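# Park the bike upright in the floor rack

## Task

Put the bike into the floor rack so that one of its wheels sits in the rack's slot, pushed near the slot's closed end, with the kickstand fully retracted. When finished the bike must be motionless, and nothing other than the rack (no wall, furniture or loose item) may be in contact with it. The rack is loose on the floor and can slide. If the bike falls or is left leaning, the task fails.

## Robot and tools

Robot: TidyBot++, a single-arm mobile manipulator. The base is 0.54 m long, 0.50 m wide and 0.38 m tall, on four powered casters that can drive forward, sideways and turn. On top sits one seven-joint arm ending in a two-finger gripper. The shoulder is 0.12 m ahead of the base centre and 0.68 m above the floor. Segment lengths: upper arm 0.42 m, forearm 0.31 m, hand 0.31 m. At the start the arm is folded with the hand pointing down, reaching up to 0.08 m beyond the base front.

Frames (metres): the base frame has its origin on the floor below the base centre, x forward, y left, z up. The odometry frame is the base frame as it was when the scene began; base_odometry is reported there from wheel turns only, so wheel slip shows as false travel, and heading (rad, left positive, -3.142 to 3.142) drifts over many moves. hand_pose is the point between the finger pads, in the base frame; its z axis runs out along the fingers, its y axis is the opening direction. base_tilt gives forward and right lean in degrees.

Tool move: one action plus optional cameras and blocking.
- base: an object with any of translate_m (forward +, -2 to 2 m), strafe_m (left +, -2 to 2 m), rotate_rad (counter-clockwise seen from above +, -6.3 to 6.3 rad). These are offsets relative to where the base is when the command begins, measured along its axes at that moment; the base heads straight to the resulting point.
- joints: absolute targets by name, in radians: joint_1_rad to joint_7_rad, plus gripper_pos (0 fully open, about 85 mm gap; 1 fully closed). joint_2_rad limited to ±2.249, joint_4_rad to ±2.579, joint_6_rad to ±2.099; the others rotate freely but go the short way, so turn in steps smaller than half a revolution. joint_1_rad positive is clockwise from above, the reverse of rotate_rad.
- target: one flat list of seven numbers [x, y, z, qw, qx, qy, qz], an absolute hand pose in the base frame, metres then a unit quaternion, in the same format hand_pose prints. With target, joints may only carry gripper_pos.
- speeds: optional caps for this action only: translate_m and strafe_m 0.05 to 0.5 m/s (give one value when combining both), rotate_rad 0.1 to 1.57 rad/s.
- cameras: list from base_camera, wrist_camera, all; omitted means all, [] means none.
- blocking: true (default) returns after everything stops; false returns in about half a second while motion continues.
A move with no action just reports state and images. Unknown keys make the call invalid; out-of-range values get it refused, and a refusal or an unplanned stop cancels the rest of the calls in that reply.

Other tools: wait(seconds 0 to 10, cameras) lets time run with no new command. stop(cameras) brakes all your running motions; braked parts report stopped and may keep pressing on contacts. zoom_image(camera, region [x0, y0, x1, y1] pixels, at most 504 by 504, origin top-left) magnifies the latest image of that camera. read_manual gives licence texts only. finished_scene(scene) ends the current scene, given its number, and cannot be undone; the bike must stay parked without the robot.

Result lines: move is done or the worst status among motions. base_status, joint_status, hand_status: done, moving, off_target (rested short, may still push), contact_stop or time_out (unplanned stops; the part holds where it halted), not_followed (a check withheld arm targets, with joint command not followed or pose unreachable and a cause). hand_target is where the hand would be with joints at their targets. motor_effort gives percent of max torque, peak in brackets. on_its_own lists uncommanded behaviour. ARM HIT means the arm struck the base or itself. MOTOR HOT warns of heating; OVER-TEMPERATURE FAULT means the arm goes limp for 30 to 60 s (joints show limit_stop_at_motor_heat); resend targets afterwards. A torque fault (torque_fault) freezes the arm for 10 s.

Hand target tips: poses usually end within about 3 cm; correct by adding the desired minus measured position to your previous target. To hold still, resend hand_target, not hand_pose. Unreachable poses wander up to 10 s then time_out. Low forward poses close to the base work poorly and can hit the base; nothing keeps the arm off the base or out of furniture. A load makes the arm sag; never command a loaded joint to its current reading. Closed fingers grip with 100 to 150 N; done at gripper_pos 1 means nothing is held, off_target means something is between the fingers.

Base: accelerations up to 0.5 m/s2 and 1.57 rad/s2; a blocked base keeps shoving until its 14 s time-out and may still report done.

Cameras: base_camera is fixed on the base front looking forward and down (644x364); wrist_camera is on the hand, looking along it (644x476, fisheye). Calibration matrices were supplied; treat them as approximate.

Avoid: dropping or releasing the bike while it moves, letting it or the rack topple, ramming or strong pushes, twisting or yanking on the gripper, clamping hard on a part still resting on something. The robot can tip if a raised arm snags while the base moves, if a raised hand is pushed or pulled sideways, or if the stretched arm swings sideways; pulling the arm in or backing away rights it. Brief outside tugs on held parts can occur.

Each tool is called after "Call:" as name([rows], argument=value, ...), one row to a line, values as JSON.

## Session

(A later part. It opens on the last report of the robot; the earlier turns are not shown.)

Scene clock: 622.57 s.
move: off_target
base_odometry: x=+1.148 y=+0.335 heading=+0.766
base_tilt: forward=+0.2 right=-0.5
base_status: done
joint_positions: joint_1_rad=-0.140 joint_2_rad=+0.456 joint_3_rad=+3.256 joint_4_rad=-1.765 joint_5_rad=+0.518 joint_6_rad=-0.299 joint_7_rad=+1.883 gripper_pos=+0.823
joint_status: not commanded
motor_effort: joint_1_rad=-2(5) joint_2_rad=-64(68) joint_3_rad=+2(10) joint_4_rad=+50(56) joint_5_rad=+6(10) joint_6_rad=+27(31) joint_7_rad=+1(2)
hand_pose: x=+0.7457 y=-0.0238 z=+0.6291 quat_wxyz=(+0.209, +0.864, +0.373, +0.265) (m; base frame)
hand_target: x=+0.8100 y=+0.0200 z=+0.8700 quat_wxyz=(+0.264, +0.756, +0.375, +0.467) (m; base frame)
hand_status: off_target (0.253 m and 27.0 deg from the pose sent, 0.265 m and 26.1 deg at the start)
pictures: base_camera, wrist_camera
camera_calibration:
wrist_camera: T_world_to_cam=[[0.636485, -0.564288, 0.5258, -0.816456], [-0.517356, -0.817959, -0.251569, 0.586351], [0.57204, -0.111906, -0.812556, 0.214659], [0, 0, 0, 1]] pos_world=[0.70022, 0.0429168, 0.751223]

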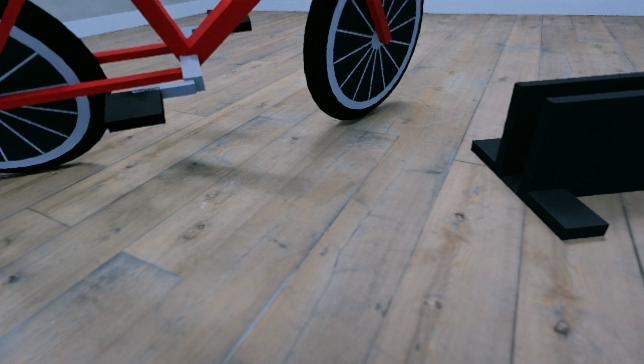

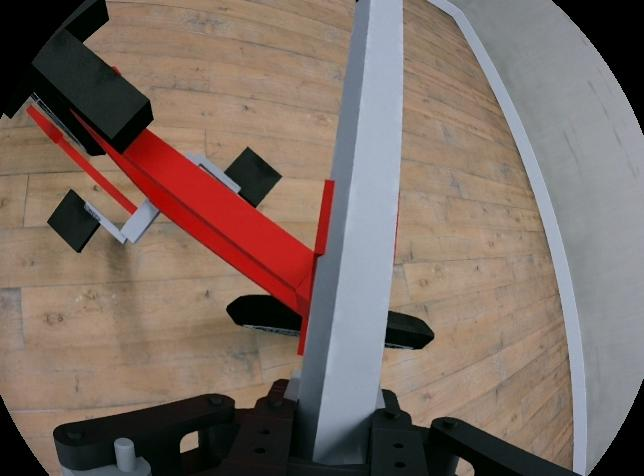

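Call:
move(target=[0.80, 0.02, 0.87, 0.306, 0.792, 0.210, 0.485])

Scene clock: 632.30 s.
move: off_target
base_odometry: x=+1.148 y=+0.335 heading=+0.766
base_tilt: forward=+0.3 right=-0.6
base_status: not commanded
joint_positions: joint_1_rad=-1.042 joint_2_rad=+0.630 joint_3_rad=+4.087 joint_4_rad=-1.837 joint_5_rad=+0.444 joint_6_rad=-0.304 joint_7_rad=+1.578 gripper_pos=+0.823
joint_status: not commanded
motor_effort: joint_1_rad=+1(5) joint_2_rad=-60(66) joint_3_rad=+41(41) joint_4_rad=+56(57) joint_5_rad=+11(13) joint_6_rad=+18(29) joint_7_rad=-4(4)
hand_pose: x=+0.7197 y=+0.0611 z=+0.6431 quat_wxyz=(+0.327, +0.843, +0.336, +0.266) (m; base frame)
hand_target: x=+0.8000 y=+0.0200 z=+0.8700 quat_wxyz=(+0.306, +0.792, +0.210, +0.485) (m; base frame)
hand_status: off_target (0.244 m and 29.7 deg from the pose sent, 0.251 m and 34.4 deg at the start)
pictures: base_camera, wrist_camera
camera_calibration:
wrist_camera: T_world_to_cam=[[0.505359, -0.50876, 0.696976, -0.778461], [-0.58295, -0.796808, -0.15895, 0.632302], [0.636224, -0.325976, -0.699256, 0.144499], [0, 0, 0, 1]] pos_world=[0.670069, 0.154877, 0.744116]

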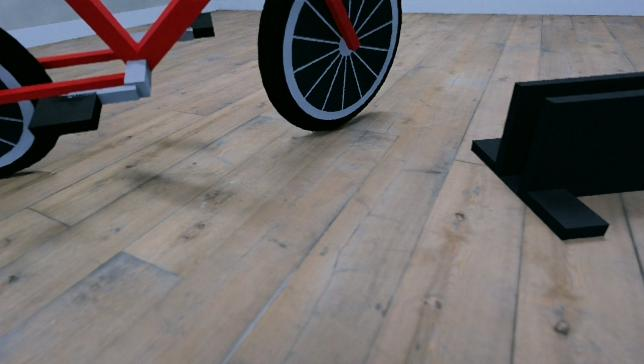

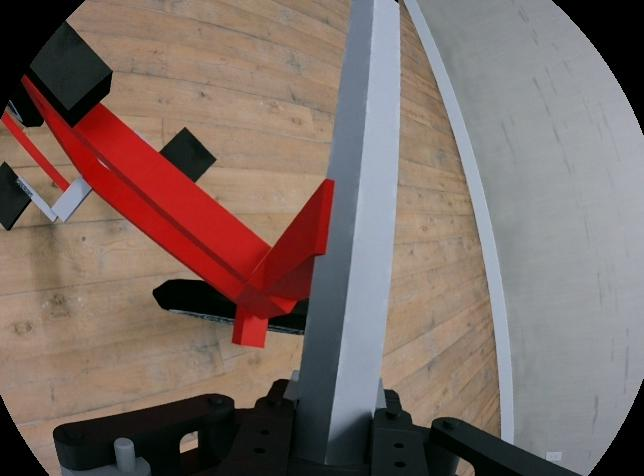

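Call:
move(target=[0.80, 0.02, 0.87, 0.339, 0.804, 0.039, 0.488])

Scene clock: 636.03 s.
move: off_target
base_odometry: x=+1.148 y=+0.335 heading=+0.766
base_tilt: forward=+0.2 right=-0.5
base_status: not commanded
joint_positions: joint_1_rad=-0.544 joint_2_rad=+0.603 joint_3_rad=+3.335 joint_4_rad=-1.666 joint_5_rad=+1.256 joint_6_rad=-0.718 joint_7_rad=+0.568 gripper_pos=+0.823
joint_status: not commanded
motor_effort: joint_1_rad=+0(5) joint_2_rad=-69(70) joint_3_rad=+13(42) joint_4_rad=+45(57) joint_5_rad=+20(24) joint_6_rad=-8(20) joint_7_rad=-4(5)
hand_pose: x=+0.7682 y=+0.0490 z=+0.6523 quat_wxyz=(+0.329, +0.871, +0.155, +0.330) (m; base frame)
hand_target: x=+0.8000 y=+0.0200 z=+0.8700 quat_wxyz=(+0.339, +0.804, +0.039, +0.488) (m; base frame)
hand_status: off_target (0.222 m and 23.7 deg from the pose sent, 0.244 m and 42.9 deg at the start)
pictures: base_camera, wrist_camera
camera_calibration:
wrist_camera: T_world_to_cam=[[0.1791, -0.714709, 0.676102, -0.541168], [-0.718008, -0.564769, -0.406818, 0.906382], [0.672598, -0.412586, -0.614317, 0.0369917], [0, 0, 0, 1]] pos_world=[0.722832, 0.140381, 0.757342]

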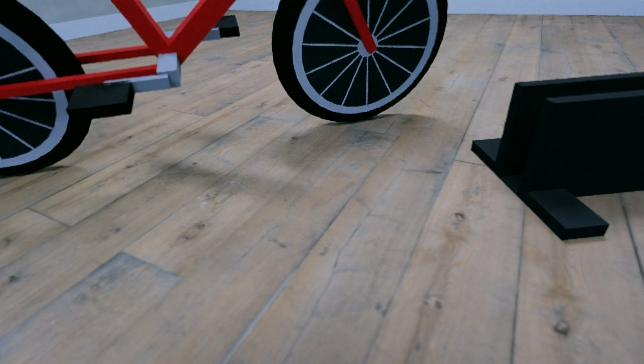

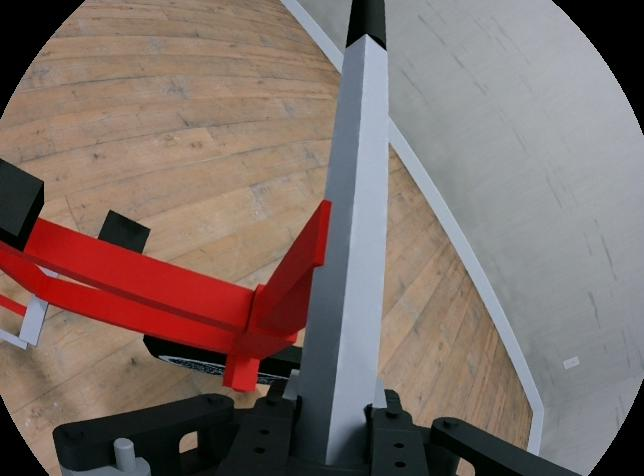

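Call:
move(base={"translate_m": 0.03, "strafe_m": 0.18}, speeds={"translate_m": 0.12})

Scene clock: 639.87 s.
move: done
base_odometry: x=+1.044 y=+0.486 heading=+0.766
base_tilt: forward=+0.3 right=-0.5
base_status: done
joint_positions: joint_1_rad=-0.544 joint_2_rad=+0.594 joint_3_rad=+3.330 joint_4_rad=-1.648 joint_5_rad=+1.276 joint_6_rad=-0.743 joint_7_rad=+0.555 gripper_pos=+0.823
joint_status: not commanded
motor_effort: joint_1_rad=-1(6) joint_2_rad=-66(70) joint_3_rad=+11(14) joint_4_rad=+43(46) joint_5_rad=+19(23) joint_6_rad=-6(10) joint_7_rad=-4(5)
hand_pose: x=+0.7744 y=+0.0488 z=+0.6695 quat_wxyz=(+0.337, +0.864, +0.147, +0.344) (m; base frame)
hand_target: x=+0.8000 y=+0.0200 z=+0.8700 quat_wxyz=(+0.339, +0.804, +0.039, +0.488) (m; base frame)
hand_status: not commanded
pictures: base_camera, wrist_camera
camera_calibration:
wrist_camera: T_world_to_cam=[[0.150122, -0.710238, 0.687769, -0.539641], [-0.707586, -0.563035, -0.426982, 0.923067], [0.690497, -0.422556, -0.587078, 0.0116711], [0, 0, 0, 1]] pos_world=[0.726102, 0.141378, 0.772133]

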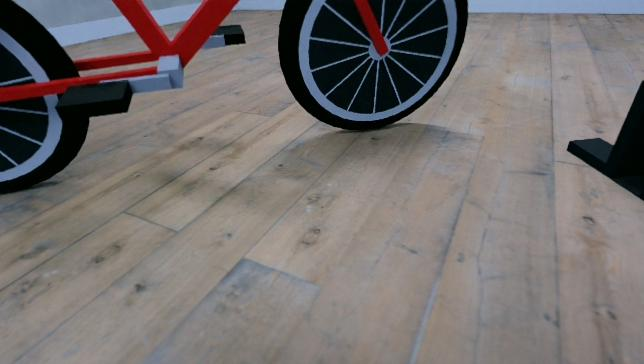

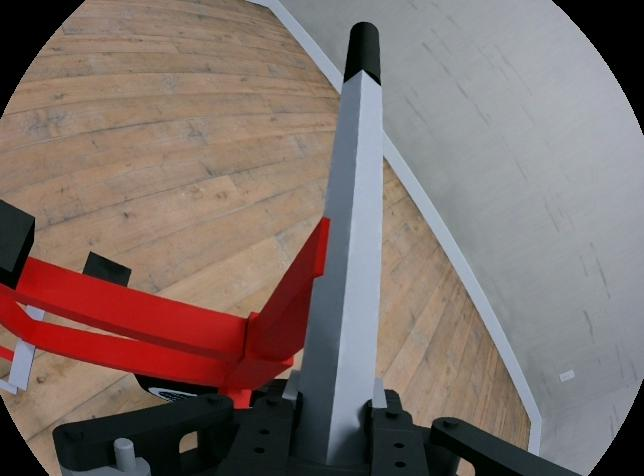

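Call:
move(base={"translate_m": 0.0, "strafe_m": 0.3}, speeds={"strafe_m": 0.12})

Scene clock: 645.03 s.
move: done
base_odometry: x=+0.836 y=+0.702 heading=+0.766
base_tilt: forward=+0.2 right=-0.5
base_status: done
joint_positions: joint_1_rad=-0.546 joint_2_rad=+0.588 joint_3_rad=+3.327 joint_4_rad=-1.643 joint_5_rad=+1.285 joint_6_rad=-0.751 joint_7_rad=+0.550 gripper_pos=+0.823
joint_status: not commanded
motor_effort: joint_1_rad=+0(6) joint_2_rad=-66(68) joint_3_rad=+11(13) joint_4_rad=+43(44) joint_5_rad=+18(20) joint_6_rad=-8(8) joint_7_rad=-4(6)
hand_pose: x=+0.7760 y=+0.0504 z=+0.6766 quat_wxyz=(+0.338, +0.861, +0.146, +0.349) (m; base frame)
hand_target: x=+0.8000 y=+0.0200 z=+0.8700 quat_wxyz=(+0.339, +0.804, +0.039, +0.488) (m; base frame)
hand_status: not commanded
pictures: base_camera, wrist_camera
camera_calibration:
wrist_camera: T_world_to_cam=[[0.141797, -0.708934, 0.690873, -0.539375], [-0.701342, -0.564482, -0.435293, 0.928978], [0.69858, -0.422815, -0.577247, 0.0025283], [0, 0, 0, 1]] pos_world=[0.726247, 0.143079, 0.778477]

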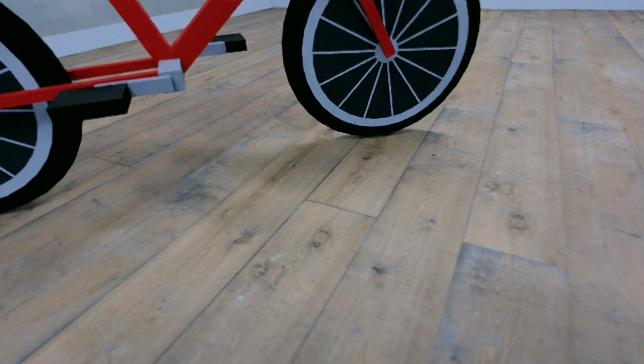

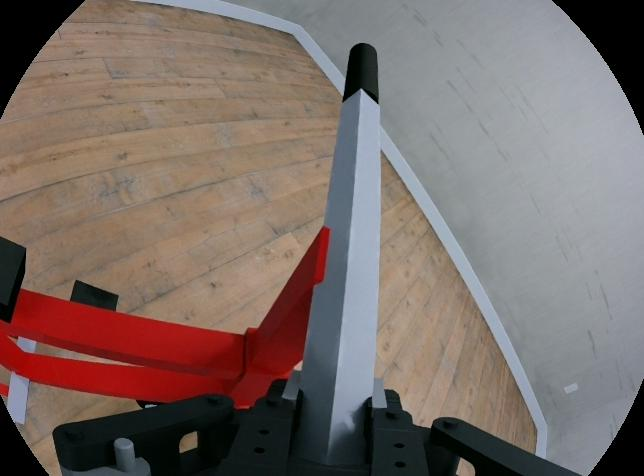

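Call:
zoom_image(camera="base_camera", region=[0, 0, 500, 300])

Call:
zoom_image(camera="wrist_camera", region=[0, 150, 450, 476])

Scaled by 1.008.

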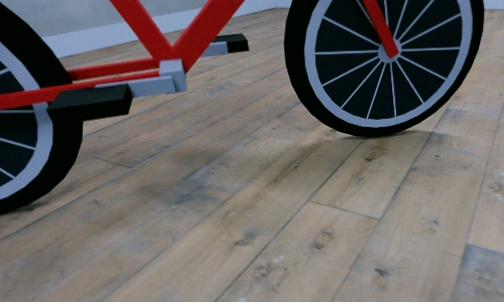

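Scaled by 1.120.

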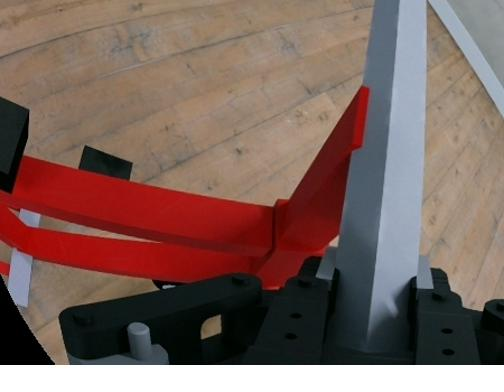

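Call:
move(base={"translate_m": 0.0, "strafe_m": 0.35}, speeds={"strafe_m": 0.15})

Scene clock: 660.40 s.
move: done
base_odometry: x=+0.593 y=+0.955 heading=+0.766
base_tilt: forward=+0.2 right=-0.6
base_status: done
joint_positions: joint_1_rad=-0.545 joint_2_rad=+0.589 joint_3_rad=+3.325 joint_4_rad=-1.640 joint_5_rad=+1.293 joint_6_rad=-0.756 joint_7_rad=+0.545 gripper_pos=+0.823
joint_status: not commanded
motor_effort: joint_1_rad=+0(7) joint_2_rad=-66(68) joint_3_rad=+11(14) joint_4_rad=+41(44) joint_5_rad=+17(19) joint_6_rad=-8(8) joint_7_rad=-5(7)
hand_pose: x=+0.7777 y=+0.0498 z=+0.6788 quat_wxyz=(+0.341, +0.860, +0.145, +0.352) (m; base frame)
hand_target: x=+0.8000 y=+0.0200 z=+0.8700 quat_wxyz=(+0.339, +0.804, +0.039, +0.488) (m; base frame)
hand_status: not commanded
pictures: base_camera, wrist_camera
camera_calibration:
wrist_camera: T_world_to_cam=[[0.137288, -0.705817, 0.694964, -0.540963], [-0.698936, -0.566182, -0.436951, 0.930116], [0.701884, -0.425747, -0.571051, -0.00429393], [0, 0, 0, 1]] pos_world=[0.727373, 0.142966, 0.779913]

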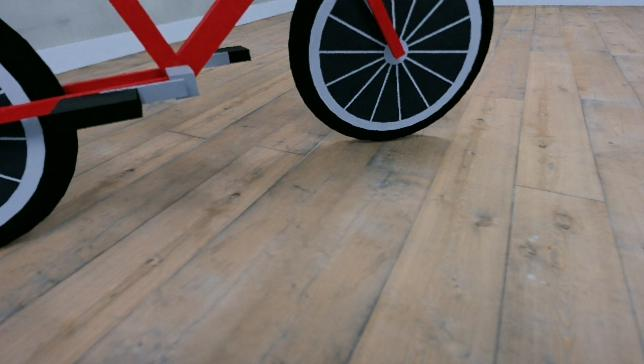

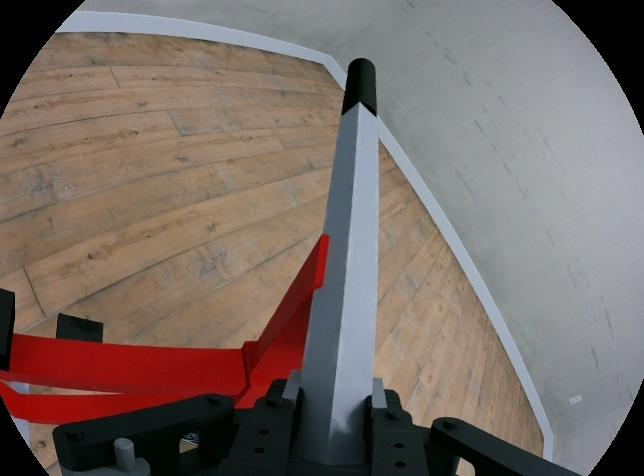

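Call:
move(target=[0.80, 0.02, 0.87, 0.323, 0.800, 0.125, 0.489])

Call:
move(base={"translate_m": 0.0, "strafe_m": 0.2}, speeds={"strafe_m": 0.15})

Scene clock: 664.27 s.
move: off_target
base_odometry: x=+0.593 y=+0.955 heading=+0.766
base_tilt: forward=+0.2 right=-0.6
base_status: not commanded
joint_positions: joint_1_rad=-0.426 joint_2_rad=+0.546 joint_3_rad=+3.255 joint_4_rad=-1.694 joint_5_rad=+1.379 joint_6_rad=-0.691 joint_7_rad=+0.554 gripper_pos=+0.823
joint_status: not commanded
motor_effort: joint_1_rad=+2(3) joint_2_rad=-68(68) joint_3_rad=+8(12) joint_4_rad=+41(43) joint_5_rad=+13(17) joint_6_rad=-9(9) joint_7_rad=-4(6)
hand_pose: x=+0.7785 y=+0.0198 z=+0.6801 quat_wxyz=(+0.331, +0.860, +0.166, +0.352) (m; base frame)
hand_target: x=+0.8000 y=+0.0200 z=+0.8700 quat_wxyz=(+0.323, +0.800, +0.125, +0.489) (m; base frame)
hand_status: off_target (0.191 m and 17.9 deg from the pose sent, 0.195 m and 17.5 deg at the start)
pictures: base_camera, wrist_camera
camera_calibration:
wrist_camera: T_world_to_cam=[[0.179588, -0.701255, 0.68992, -0.592722], [-0.681648, -0.594374, -0.426704, 0.894419], [0.709299, -0.393652, -0.584751, -0.0139454], [0, 0, 0, 1]] pos_world=[0.726016, 0.11048, 0.782429]

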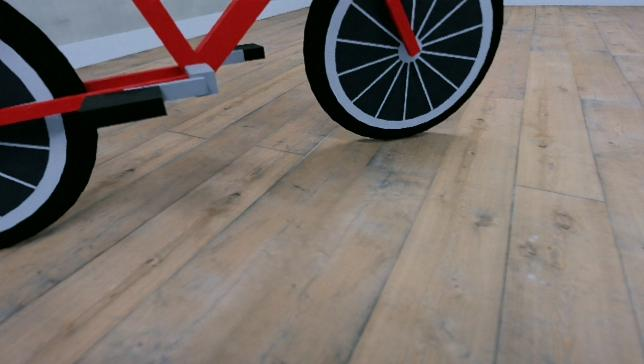

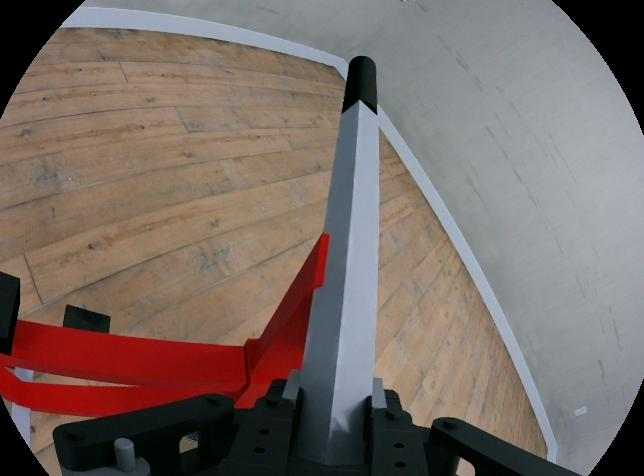

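Scene clock: 666.77 s.
move: done
base_odometry: x=+0.455 y=+1.099 heading=+0.766
base_tilt: forward=+0.2 right=-0.6
base_status: done
joint_positions: joint_1_rad=-0.425 joint_2_rad=+0.539 joint_3_rad=+3.238 joint_4_rad=-1.700 joint_5_rad=+1.380 joint_6_rad=-0.684 joint_7_rad=+0.554 gripper_pos=+0.823
joint_status: not commanded
motor_effort: joint_1_rad=+0(7) joint_2_rad=-68(70) joint_3_rad=+8(11) joint_4_rad=+43(44) joint_5_rad=+16(17) joint_6_rad=-9(10) joint_7_rad=-4(7)
hand_pose: x=+0.7769 y=+0.0305 z=+0.6791 quat_wxyz=(+0.321, +0.861, +0.173, +0.355) (m; base frame)
hand_target: x=+0.8000 y=+0.0200 z=+0.8700 quat_wxyz=(+0.323, +0.800, +0.125, +0.489) (m; base frame)
hand_status: not commanded
pictures: base_camera, wrist_camera
camera_calibration:
wrist_camera: T_world_to_cam=[[0.196623, -0.705542, 0.680844, -0.59124], [-0.670406, -0.603456, -0.431738, 0.894233], [0.715469, -0.371552, -0.591653, -0.00995025], [0, 0, 0, 1]] pos_world=[0.72287, 0.118788, 0.78273]

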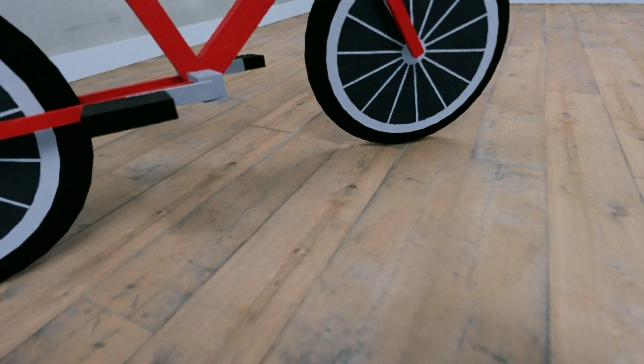

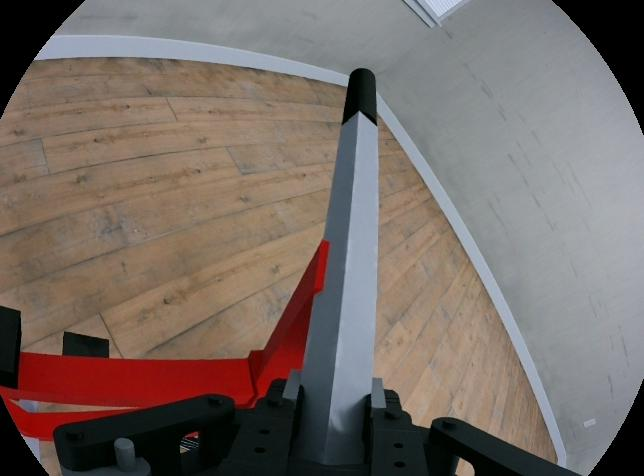

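Call:
move(base={"translate_m": 0.0, "strafe_m": 0.3}, speeds={"strafe_m": 0.15})

Scene clock: 672.00 s.
move: done
base_odometry: x=+0.247 y=+1.316 heading=+0.766
base_tilt: forward=+0.2 right=-0.6
base_status: done
joint_positions: joint_1_rad=-0.425 joint_2_rad=+0.544 joint_3_rad=+3.234 joint_4_rad=-1.715 joint_5_rad=+1.382 joint_6_rad=-0.676 joint_7_rad=+0.555 gripper_pos=+0.823
joint_status: not commanded
motor_effort: joint_1_rad=+0(6) joint_2_rad=-66(71) joint_3_rad=+8(12) joint_4_rad=+42(48) joint_5_rad=+15(19) joint_6_rad=-9(11) joint_7_rad=-3(7)
hand_pose: x=+0.7722 y=+0.0324 z=+0.6690 quat_wxyz=(+0.319, +0.863, +0.181, +0.347) (m; base frame)
hand_target: x=+0.8000 y=+0.0200 z=+0.8700 quat_wxyz=(+0.323, +0.800, +0.125, +0.489) (m; base frame)
hand_status: not commanded
pictures: base_camera, wrist_camera
camera_calibration:
wrist_camera: T_world_to_cam=[[0.216765, -0.702621, 0.677744, -0.595622], [-0.673197, -0.61036, -0.417452, 0.88071], [0.706979, -0.365766, -0.605307, 0.00359455], [0, 0, 0, 1]] pos_world=[0.71946, 0.120369, 0.77351]

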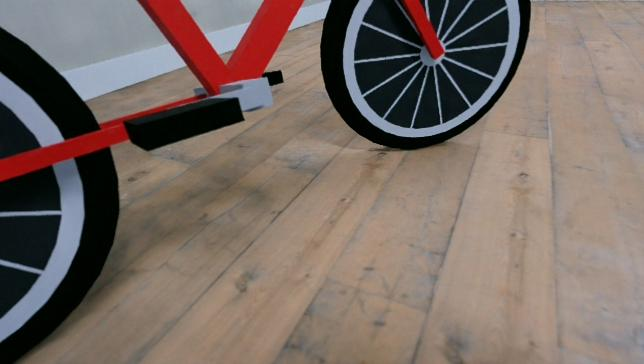

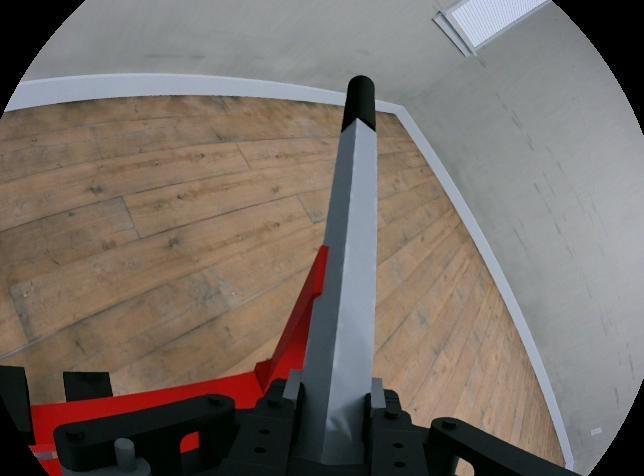

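Call:
move(target=[0.81, 0.01, 0.87, 0.373, 0.795, -0.014, 0.477])

Call:
move(target=[0.81, 0.00, 0.87, 0.415, 0.772, -0.153, 0.455])

Scene clock: 676.83 s.
move: off_target
base_odometry: x=+0.247 y=+1.315 heading=+0.766
base_tilt: forward=+0.2 right=-0.5
base_status: not commanded
joint_positions: joint_1_rad=-0.617 joint_2_rad=+0.696 joint_3_rad=+3.406 joint_4_rad=-1.545 joint_5_rad=+1.232 joint_6_rad=-0.784 joint_7_rad=+0.549 gripper_pos=+0.823
joint_status: not commanded
motor_effort: joint_1_rad=+0(2) joint_2_rad=-70(72) joint_3_rad=+18(18) joint_4_rad=+42(44) joint_5_rad=+23(23) joint_6_rad=-11(12) joint_7_rad=-3(4)
hand_pose: x=+0.7966 y=+0.0641 z=+0.6593 quat_wxyz=(+0.363, +0.855, +0.134, +0.346) (m; base frame)
hand_target: x=+0.8100 y=+0.0100 z=+0.8700 quat_wxyz=(+0.373, +0.795, -0.014, +0.477) (m; base frame)
hand_status: off_target (0.218 m and 23.7 deg from the pose sent, 0.206 m and 28.7 deg at the start)
pictures: base_camera, wrist_camera
camera_calibration:
wrist_camera: T_world_to_cam=[[0.105168, -0.685157, 0.720763, -0.512633], [-0.716436, -0.554858, -0.42291, 0.946938], [0.689681, -0.471904, -0.549224, -0.0243267], [0, 0, 0, 1]] pos_world=[0.74911, 0.162702, 0.756596]

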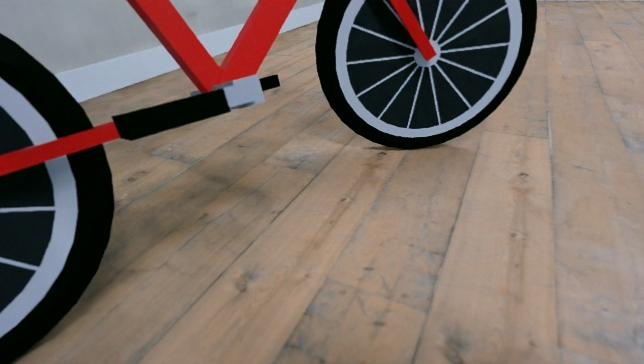

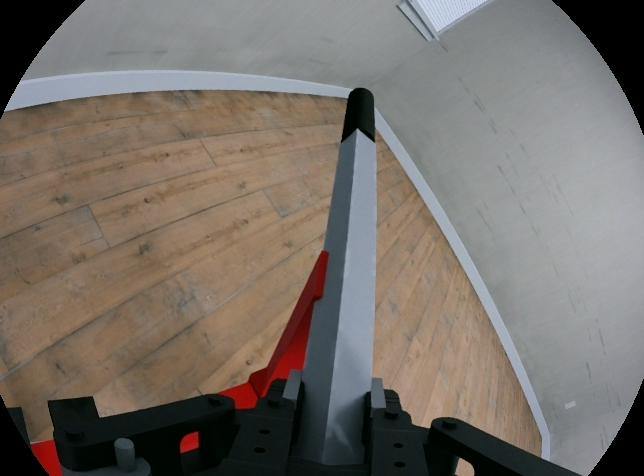

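Scene clock: 678.67 s.
move: off_target
base_odometry: x=+0.247 y=+1.315 heading=+0.766
base_tilt: forward=+0.2 right=-0.6
base_status: not commanded
joint_positions: joint_1_rad=-0.732 joint_2_rad=+0.906 joint_3_rad=+3.616 joint_4_rad=-1.277 joint_5_rad=+0.919 joint_6_rad=-0.987 joint_7_rad=+0.549 gripper_pos=+0.823
joint_status: not commanded
motor_effort: joint_1_rad=+1(3) joint_2_rad=-76(77) joint_3_rad=+29(30) joint_4_rad=+39(43) joint_5_rad=+28(28) joint_6_rad=-10(12) joint_7_rad=-4(5)
hand_pose: x=+0.8061 y=+0.0564 z=+0.6471 quat_wxyz=(+0.419, +0.846, -0.012, +0.329) (m; base frame)
hand_target: x=+0.8100 y=+0.0000 z=+0.8700 quat_wxyz=(+0.415, +0.773, -0.153, +0.455) (m; base frame)
hand_status: off_target (0.230 m and 23.4 deg from the pose sent, 0.221 m and 37.1 deg at the start)
pictures: base_camera, wrist_camera
camera_calibration:
wrist_camera: T_world_to_cam=[[-0.170141, -0.672336, 0.720428, -0.288679], [-0.804685, -0.327202, -0.495399, 1.04953], [0.5688, -0.664006, -0.485348, 0.0257389], [0, 0, 0, 1]] pos_world=[0.780788, 0.166411, 0.740403]

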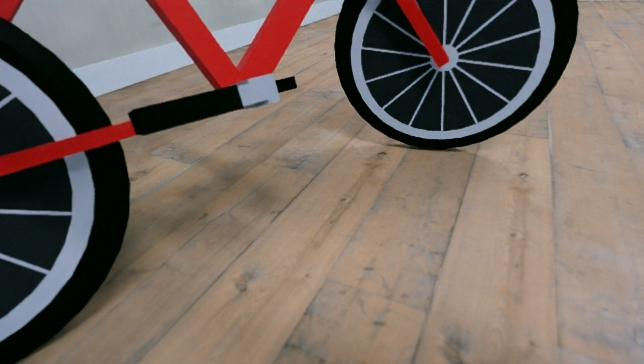

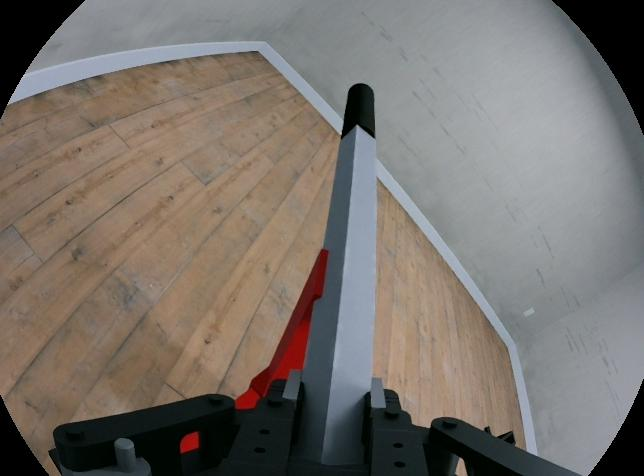

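Call:
move(base={"translate_m": -0.06, "strafe_m": -0.3}, speeds={"strafe_m": 0.15})

Scene clock: 682.90 s.
move: done
base_odometry: x=+0.411 y=+1.057 heading=+0.766
base_tilt: forward=+0.2 right=-0.5
base_status: done
joint_positions: joint_1_rad=-0.736 joint_2_rad=+0.889 joint_3_rad=+3.631 joint_4_rad=-1.255 joint_5_rad=+0.896 joint_6_rad=-1.011 joint_7_rad=+0.549 gripper_pos=+0.823
joint_status: not commanded
motor_effort: joint_1_rad=+1(7) joint_2_rad=-69(78) joint_3_rad=+29(33) joint_4_rad=+36(40) joint_5_rad=+30(31) joint_6_rad=-8(11) joint_7_rad=-3(5)
hand_pose: x=+0.8055 y=+0.0544 z=+0.6649 quat_wxyz=(+0.415, +0.845, -0.034, +0.336) (m; base frame)
hand_target: x=+0.8100 y=+0.0000 z=+0.8700 quat_wxyz=(+0.415, +0.773, -0.153, +0.455) (m; base frame)
hand_status: not commanded
pictures: base_camera, wrist_camera
camera_calibration:
wrist_camera: T_world_to_cam=[[-0.211891, -0.680171, 0.701762, -0.25657], [-0.797639, -0.294544, -0.526322, 1.07027], [0.564689, -0.671276, -0.48012, 0.033641], [0, 0, 0, 1]] pos_world=[0.780326, 0.163311, 0.759509]

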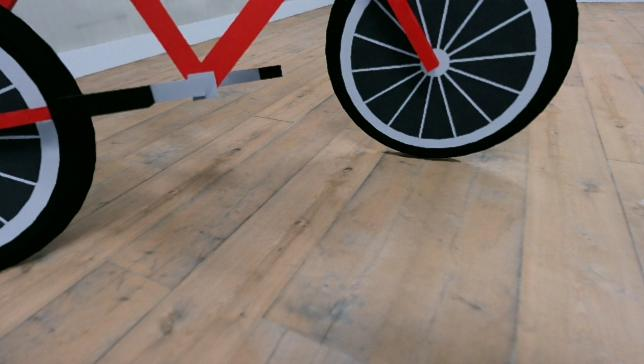

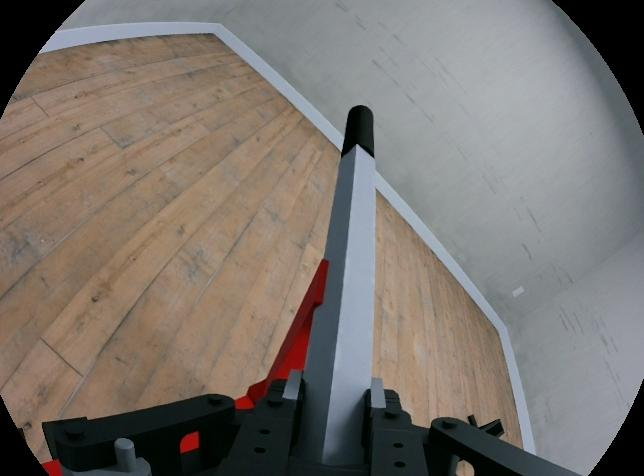

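Call:
move(base={"translate_m": -0.12, "strafe_m": -0.38}, speeds={"strafe_m": 0.18})

Scene clock: 687.27 s.
move: done
base_odometry: x=+0.588 y=+0.700 heading=+0.765
base_tilt: forward=+0.2 right=-0.6
base_status: done
joint_positions: joint_1_rad=-0.738 joint_2_rad=+0.877 joint_3_rad=+3.640 joint_4_rad=-1.247 joint_5_rad=+0.893 joint_6_rad=-1.026 joint_7_rad=+0.549 gripper_pos=+0.823
joint_status: not commanded
motor_effort: joint_1_rad=+0(8) joint_2_rad=-67(71) joint_3_rad=+27(33) joint_4_rad=+34(41) joint_5_rad=+28(31) joint_6_rad=-8(10) joint_7_rad=-2(4)
hand_pose: x=+0.8049 y=+0.0510 z=+0.6773 quat_wxyz=(+0.416, +0.842, -0.044, +0.340) (m; base frame)
hand_target: x=+0.8100 y=+0.0000 z=+0.8700 quat_wxyz=(+0.415, +0.773, -0.153, +0.455) (m; base frame)
hand_status: not commanded
pictures: base_camera, wrist_camera
camera_calibration:
wrist_camera: T_world_to_cam=[[-0.234577, -0.678354, 0.696282, -0.245767], [-0.792465, -0.281392, -0.541127, 1.08048], [0.563004, -0.678715, -0.471564, 0.0336097], [0, 0, 0, 1]] pos_world=[0.779671, 0.160133, 0.771651]

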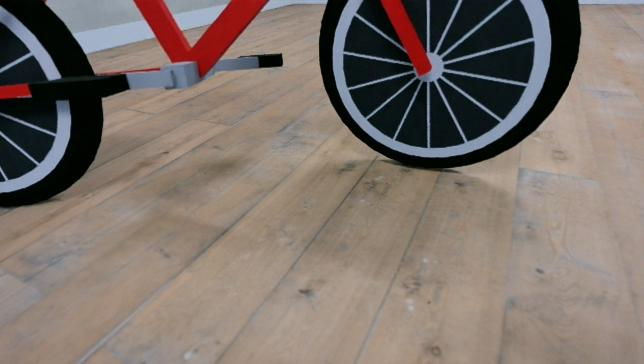

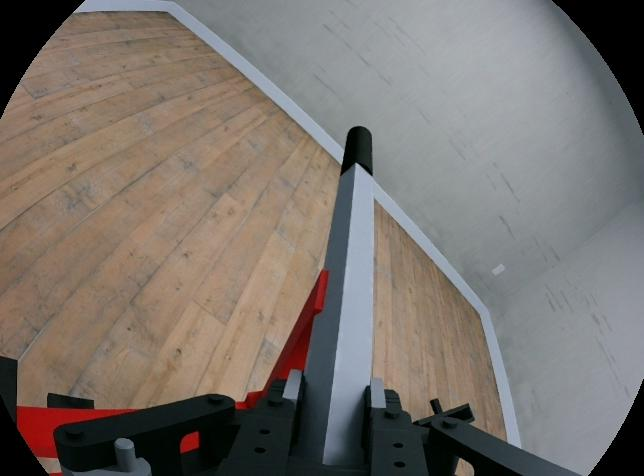

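Call:
move(base={"translate_m": -0.02, "strafe_m": -0.08}, speeds={"strafe_m": 0.15}, target=[0.81, 0.01, 0.87, 0.373, 0.795, -0.014, 0.477])

Call:
move(target=[0.80, 0.02, 0.87, 0.323, 0.800, 0.125, 0.489])

Scene clock: 691.10 s.
move: off_target
base_odometry: x=+0.629 y=+0.628 heading=+0.765
base_tilt: forward=+0.2 right=-0.5
base_status: done
joint_positions: joint_1_rad=-0.631 joint_2_rad=+0.693 joint_3_rad=+3.450 joint_4_rad=-1.485 joint_5_rad=+1.140 joint_6_rad=-0.872 joint_7_rad=+0.521 gripper_pos=+0.823
joint_status: not commanded
motor_effort: joint_1_rad=+0(8) joint_2_rad=-67(69) joint_3_rad=+19(30) joint_4_rad=+38(39) joint_5_rad=+27(29) joint_6_rad=-14(14) joint_7_rad=+1(4)
hand_pose: x=+0.7923 y=+0.0413 z=+0.6846 quat_wxyz=(+0.374, +0.857, +0.051, +0.350) (m; base frame)
hand_target: x=+0.8100 y=+0.0100 z=+0.8700 quat_wxyz=(+0.373, +0.795, -0.014, +0.477) (m; base frame)
hand_status: off_target (0.189 m and 17.9 deg from the pose sent, 0.197 m and 17.7 deg at the start)
pictures: base_camera, wrist_camera
camera_calibration:
wrist_camera: T_world_to_cam=[[-0.0457777, -0.719511, 0.692971, -0.40609], [-0.757117, -0.427549, -0.493939, 1.01749], [0.651673, -0.547272, -0.525182, -0.00145407], [0, 0, 0, 1]] pos_world=[0.75272, 0.142047, 0.783225]

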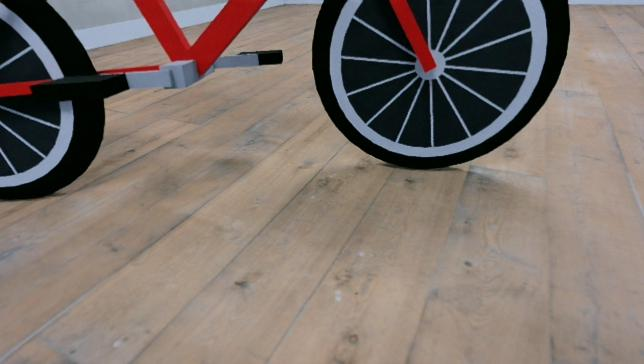

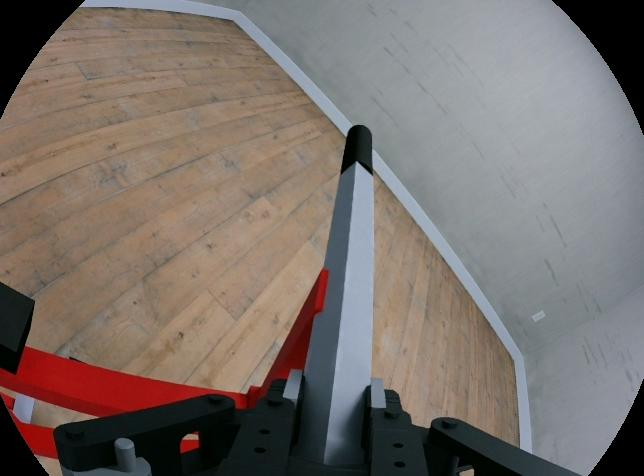

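Scene clock: 692.40 s.
move: off_target
base_odometry: x=+0.629 y=+0.628 heading=+0.765
base_tilt: forward=+0.2 right=-0.5
base_status: not commanded
joint_positions: joint_1_rad=-0.432 joint_2_rad=+0.536 joint_3_rad=+3.257 joint_4_rad=-1.680 joint_5_rad=+1.362 joint_6_rad=-0.694 joint_7_rad=+0.524 gripper_pos=+0.823
joint_status: not commanded
motor_effort: joint_1_rad=+0(2) joint_2_rad=-65(67) joint_3_rad=+8(20) joint_4_rad=+41(42) joint_5_rad=+17(27) joint_6_rad=-9(13) joint_7_rad=-2(2)
hand_pose: x=+0.7809 y=+0.0238 z=+0.6900 quat_wxyz=(+0.320, +0.862, +0.143, +0.365) (m; base frame)
hand_target: x=+0.8000 y=+0.0200 z=+0.8700 quat_wxyz=(+0.323, +0.800, +0.125, +0.489) (m; base frame)
hand_status: off_target (0.181 m and 16.0 deg from the pose sent, 0.187 m and 20.1 deg at the start)
pictures: base_camera, wrist_camera
camera_calibration:
wrist_camera: T_world_to_cam=[[0.140525, -0.732814, 0.66576, -0.549288], [-0.68007, -0.560144, -0.473014, 0.932604], [0.719553, -0.386293, -0.577079, -0.0218018], [0, 0, 0, 1]] pos_world=[0.727113, 0.111446, 0.794248]

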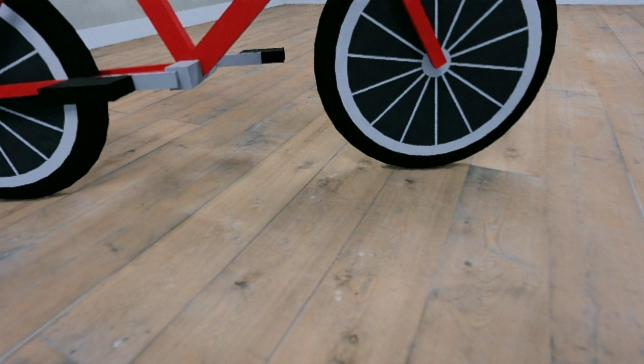

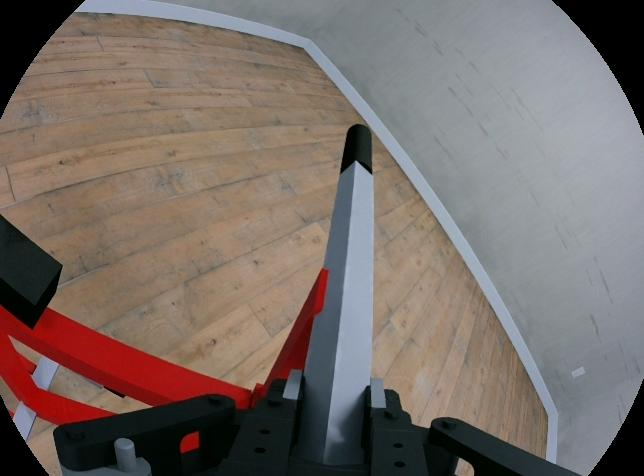

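Call:
move(base={"translate_m": 0.0, "strafe_m": -0.22}, speeds={"strafe_m": 0.15}, target=[0.80, 0.02, 0.86, 0.296, 0.801, 0.170, 0.492])

Scene clock: 696.50 s.
move: off_target
base_odometry: x=+0.782 y=+0.469 heading=+0.765
base_tilt: forward=+0.2 right=-0.6
base_status: done
joint_positions: joint_1_rad=-0.344 joint_2_rad=+0.482 joint_3_rad=+3.207 joint_4_rad=-1.723 joint_5_rad=+1.410 joint_6_rad=-0.528 joint_7_rad=+0.551 gripper_pos=+0.823
joint_status: not commanded
motor_effort: joint_1_rad=+2(6) joint_2_rad=-60(65) joint_3_rad=+7(10) joint_4_rad=+37(40) joint_5_rad=+14(16) joint_6_rad=-10(12) joint_7_rad=+2(4)
hand_pose: x=+0.7863 y=+0.0363 z=+0.6932 quat_wxyz=(+0.264, +0.864, +0.187, +0.387) (m; base frame)
hand_target: x=+0.8000 y=+0.0200 z=+0.8600 quat_wxyz=(+0.296, +0.801, +0.170, +0.492) (m; base frame)
hand_status: off_target (0.168 m and 14.6 deg from the pose sent, 0.171 m and 16.7 deg at the start)
pictures: base_camera, wrist_camera
camera_calibration:
wrist_camera: T_world_to_cam=[[0.241599, -0.753865, 0.610997, -0.583785], [-0.607344, -0.608548, -0.510688, 0.915454], [0.756811, -0.247704, -0.60488, -0.0340966], [0, 0, 0, 1]] pos_world=[0.722842, 0.108556, 0.803578]

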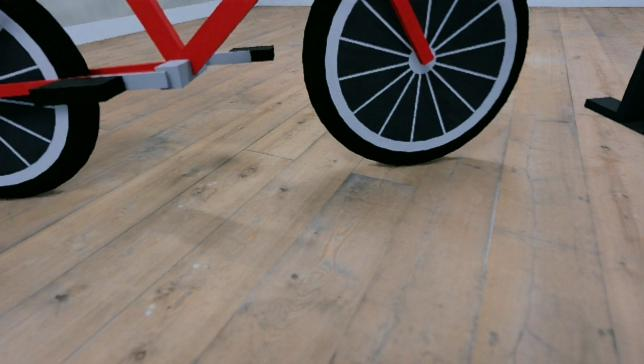

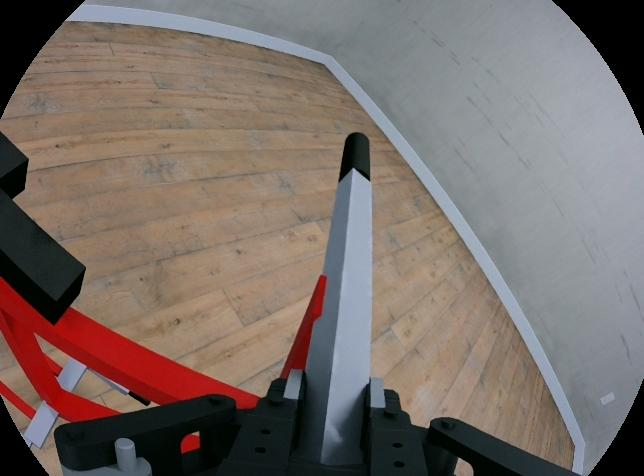

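Call:
move(base={"translate_m": 0.02, "strafe_m": -0.22}, speeds={"strafe_m": 0.15}, target=[0.795, 0.02, 0.82, 0.291, 0.806, 0.190, 0.480])

Scene clock: 700.83 s.
move: off_target
base_odometry: x=+0.949 y=+0.324 heading=+0.765
base_tilt: forward=+0.2 right=-0.5
base_status: done
joint_positions: joint_1_rad=-0.253 joint_2_rad=+0.461 joint_3_rad=+3.107 joint_4_rad=-1.768 joint_5_rad=+1.539 joint_6_rad=-0.508 joint_7_rad=+0.513 gripper_pos=+0.823
joint_status: not commanded
motor_effort: joint_1_rad=+1(7) joint_2_rad=-52(61) joint_3_rad=+6(10) joint_4_rad=+30(37) joint_5_rad=+13(17) joint_6_rad=-13(15) joint_7_rad=+6(6)
hand_pose: x=+0.7828 y=+0.0374 z=+0.6938 quat_wxyz=(+0.259, +0.853, +0.221, +0.395) (m; base frame)
hand_target: x=+0.7950 y=+0.0200 z=+0.8200 quat_wxyz=(+0.291, +0.806, +0.190, +0.480) (m; base frame)
hand_status: off_target (0.128 m and 12.3 deg from the pose sent, 0.128 m and 12.9 deg at the start)
pictures: base_camera, wrist_camera
camera_calibration:
wrist_camera: T_world_to_cam=[[0.292977, -0.722362, 0.626385, -0.634542], [-0.561529, -0.660242, -0.498764, 0.872155], [0.773853, -0.205607, -0.599063, -0.0497386], [0, 0, 0, 1]] pos_world=[0.714137, 0.107238, 0.80267]

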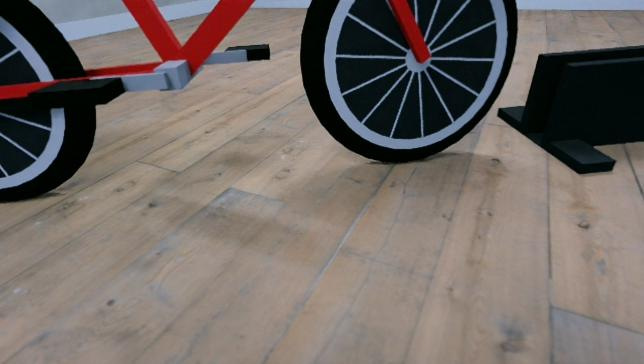

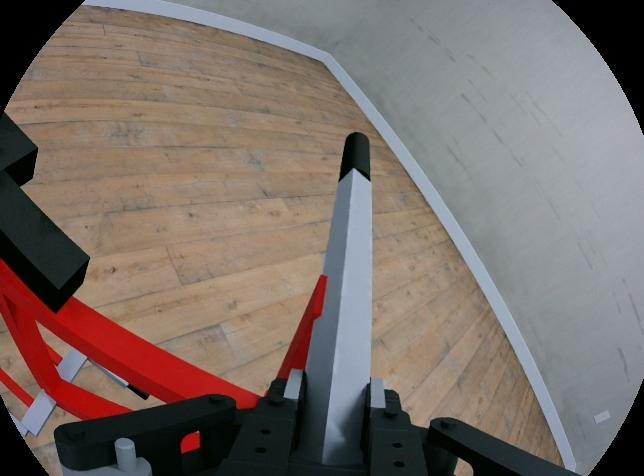

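Call:
move(target=[0.795, 0.02, 0.82, 0.245, 0.800, 0.264, 0.481])

Call:
move(base={"translate_m": 0.03, "strafe_m": -0.10}, speeds={"strafe_m": 0.12})

Scene clock: 705.10 s.
move: off_target
base_odometry: x=+0.949 y=+0.324 heading=+0.765
base_tilt: forward=+0.3 right=-0.5
base_status: not commanded
joint_positions: joint_1_rad=-0.195 joint_2_rad=+0.419 joint_3_rad=+3.155 joint_4_rad=-1.797 joint_5_rad=+1.528 joint_6_rad=-0.297 joint_7_rad=+0.633 gripper_pos=+0.823
joint_status: not commanded
motor_effort: joint_1_rad=+0(2) joint_2_rad=-52(54) joint_3_rad=+2(5) joint_4_rad=+36(36) joint_5_rad=+9(15) joint_6_rad=-4(13) joint_7_rad=+2(6)
hand_pose: x=+0.7821 y=+0.0313 z=+0.6954 quat_wxyz=(+0.220, +0.846, +0.274, +0.400) (m; base frame)
hand_target: x=+0.7950 y=+0.0200 z=+0.8200 quat_wxyz=(+0.245, +0.800, +0.264, +0.481) (m; base frame)
hand_status: off_target (0.126 m and 11.1 deg from the pose sent, 0.128 m and 12.7 deg at the start)
pictures: base_camera, wrist_camera
camera_calibration:
wrist_camera: T_world_to_cam=[[0.402091, -0.691731, 0.59986, -0.707602], [-0.489205, -0.716107, -0.497864, 0.81304], [0.773952, -0.093268, -0.626339, -0.0341433], [0, 0, 0, 1]] pos_world=[0.708689, 0.0895694, 0.80786]

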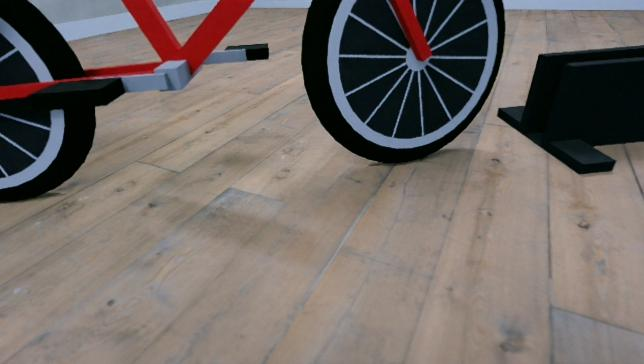

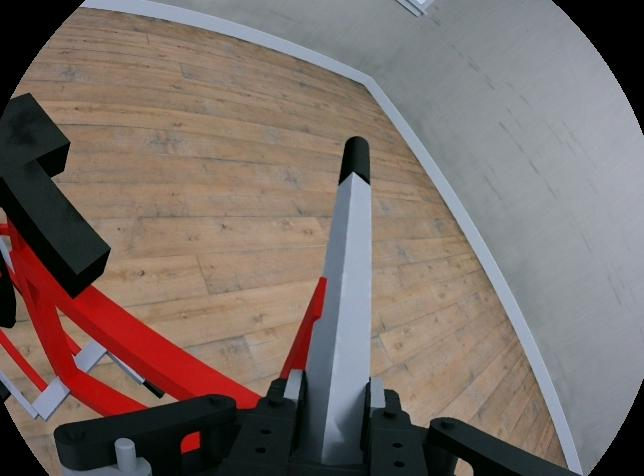

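Scene clock: 706.63 s.
move: done
base_odometry: x=+1.040 y=+0.273 heading=+0.765
base_tilt: forward=+0.2 right=-0.5
base_status: done
joint_positions: joint_1_rad=-0.190 joint_2_rad=+0.417 joint_3_rad=+3.158 joint_4_rad=-1.798 joint_5_rad=+1.528 joint_6_rad=-0.276 joint_7_rad=+0.633 gripper_pos=+0.823
joint_status: not commanded
motor_effort: joint_1_rad=+3(6) joint_2_rad=-53(56) joint_3_rad=+4(7) joint_4_rad=+34(37) joint_5_rad=+7(9) joint_6_rad=-7(8) joint_7_rad=+2(3)
hand_pose: x=+0.7825 y=+0.0317 z=+0.6953 quat_wxyz=(+0.214, +0.847, +0.275, +0.402) (m; base frame)
hand_target: x=+0.7950 y=+0.0200 z=+0.8200 quat_wxyz=(+0.245, +0.800, +0.264, +0.481) (m; base frame)
hand_status: not commanded
pictures: base_camera, wrist_camera
camera_calibration:
wrist_camera: T_world_to_cam=[[0.407655, -0.695278, 0.59195, -0.706144], [-0.48384, -0.714247, -0.505718, 0.814729], [0.774413, -0.0802508, -0.62757, -0.0343819], [0, 0, 0, 1]] pos_world=[0.708688, 0.0881914, 0.808448]

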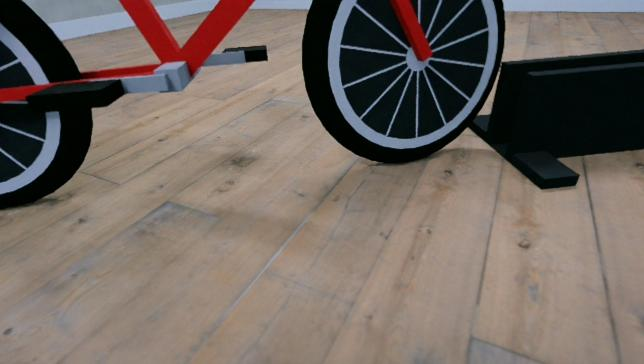

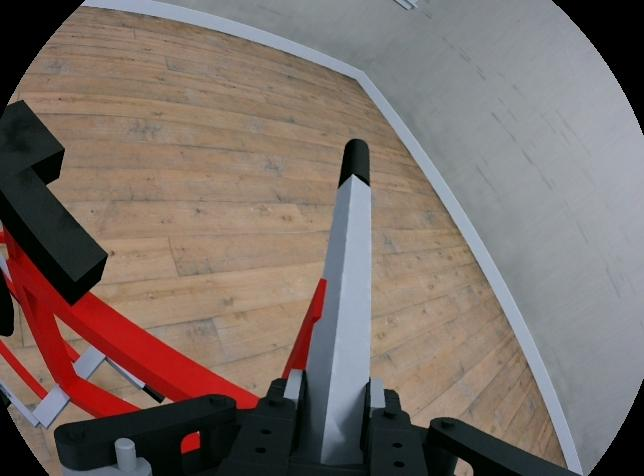

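Call:
zoom_image(camera="base_camera", region=[440, 40, 644, 200])

Scaled by 2.471.

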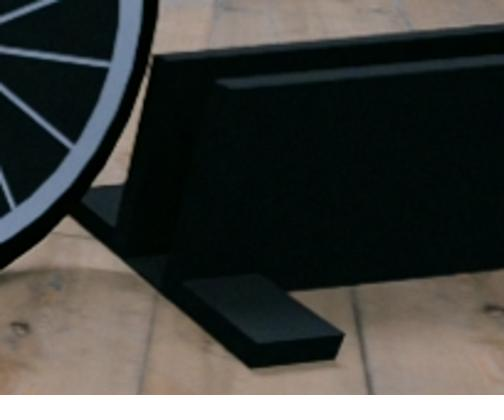

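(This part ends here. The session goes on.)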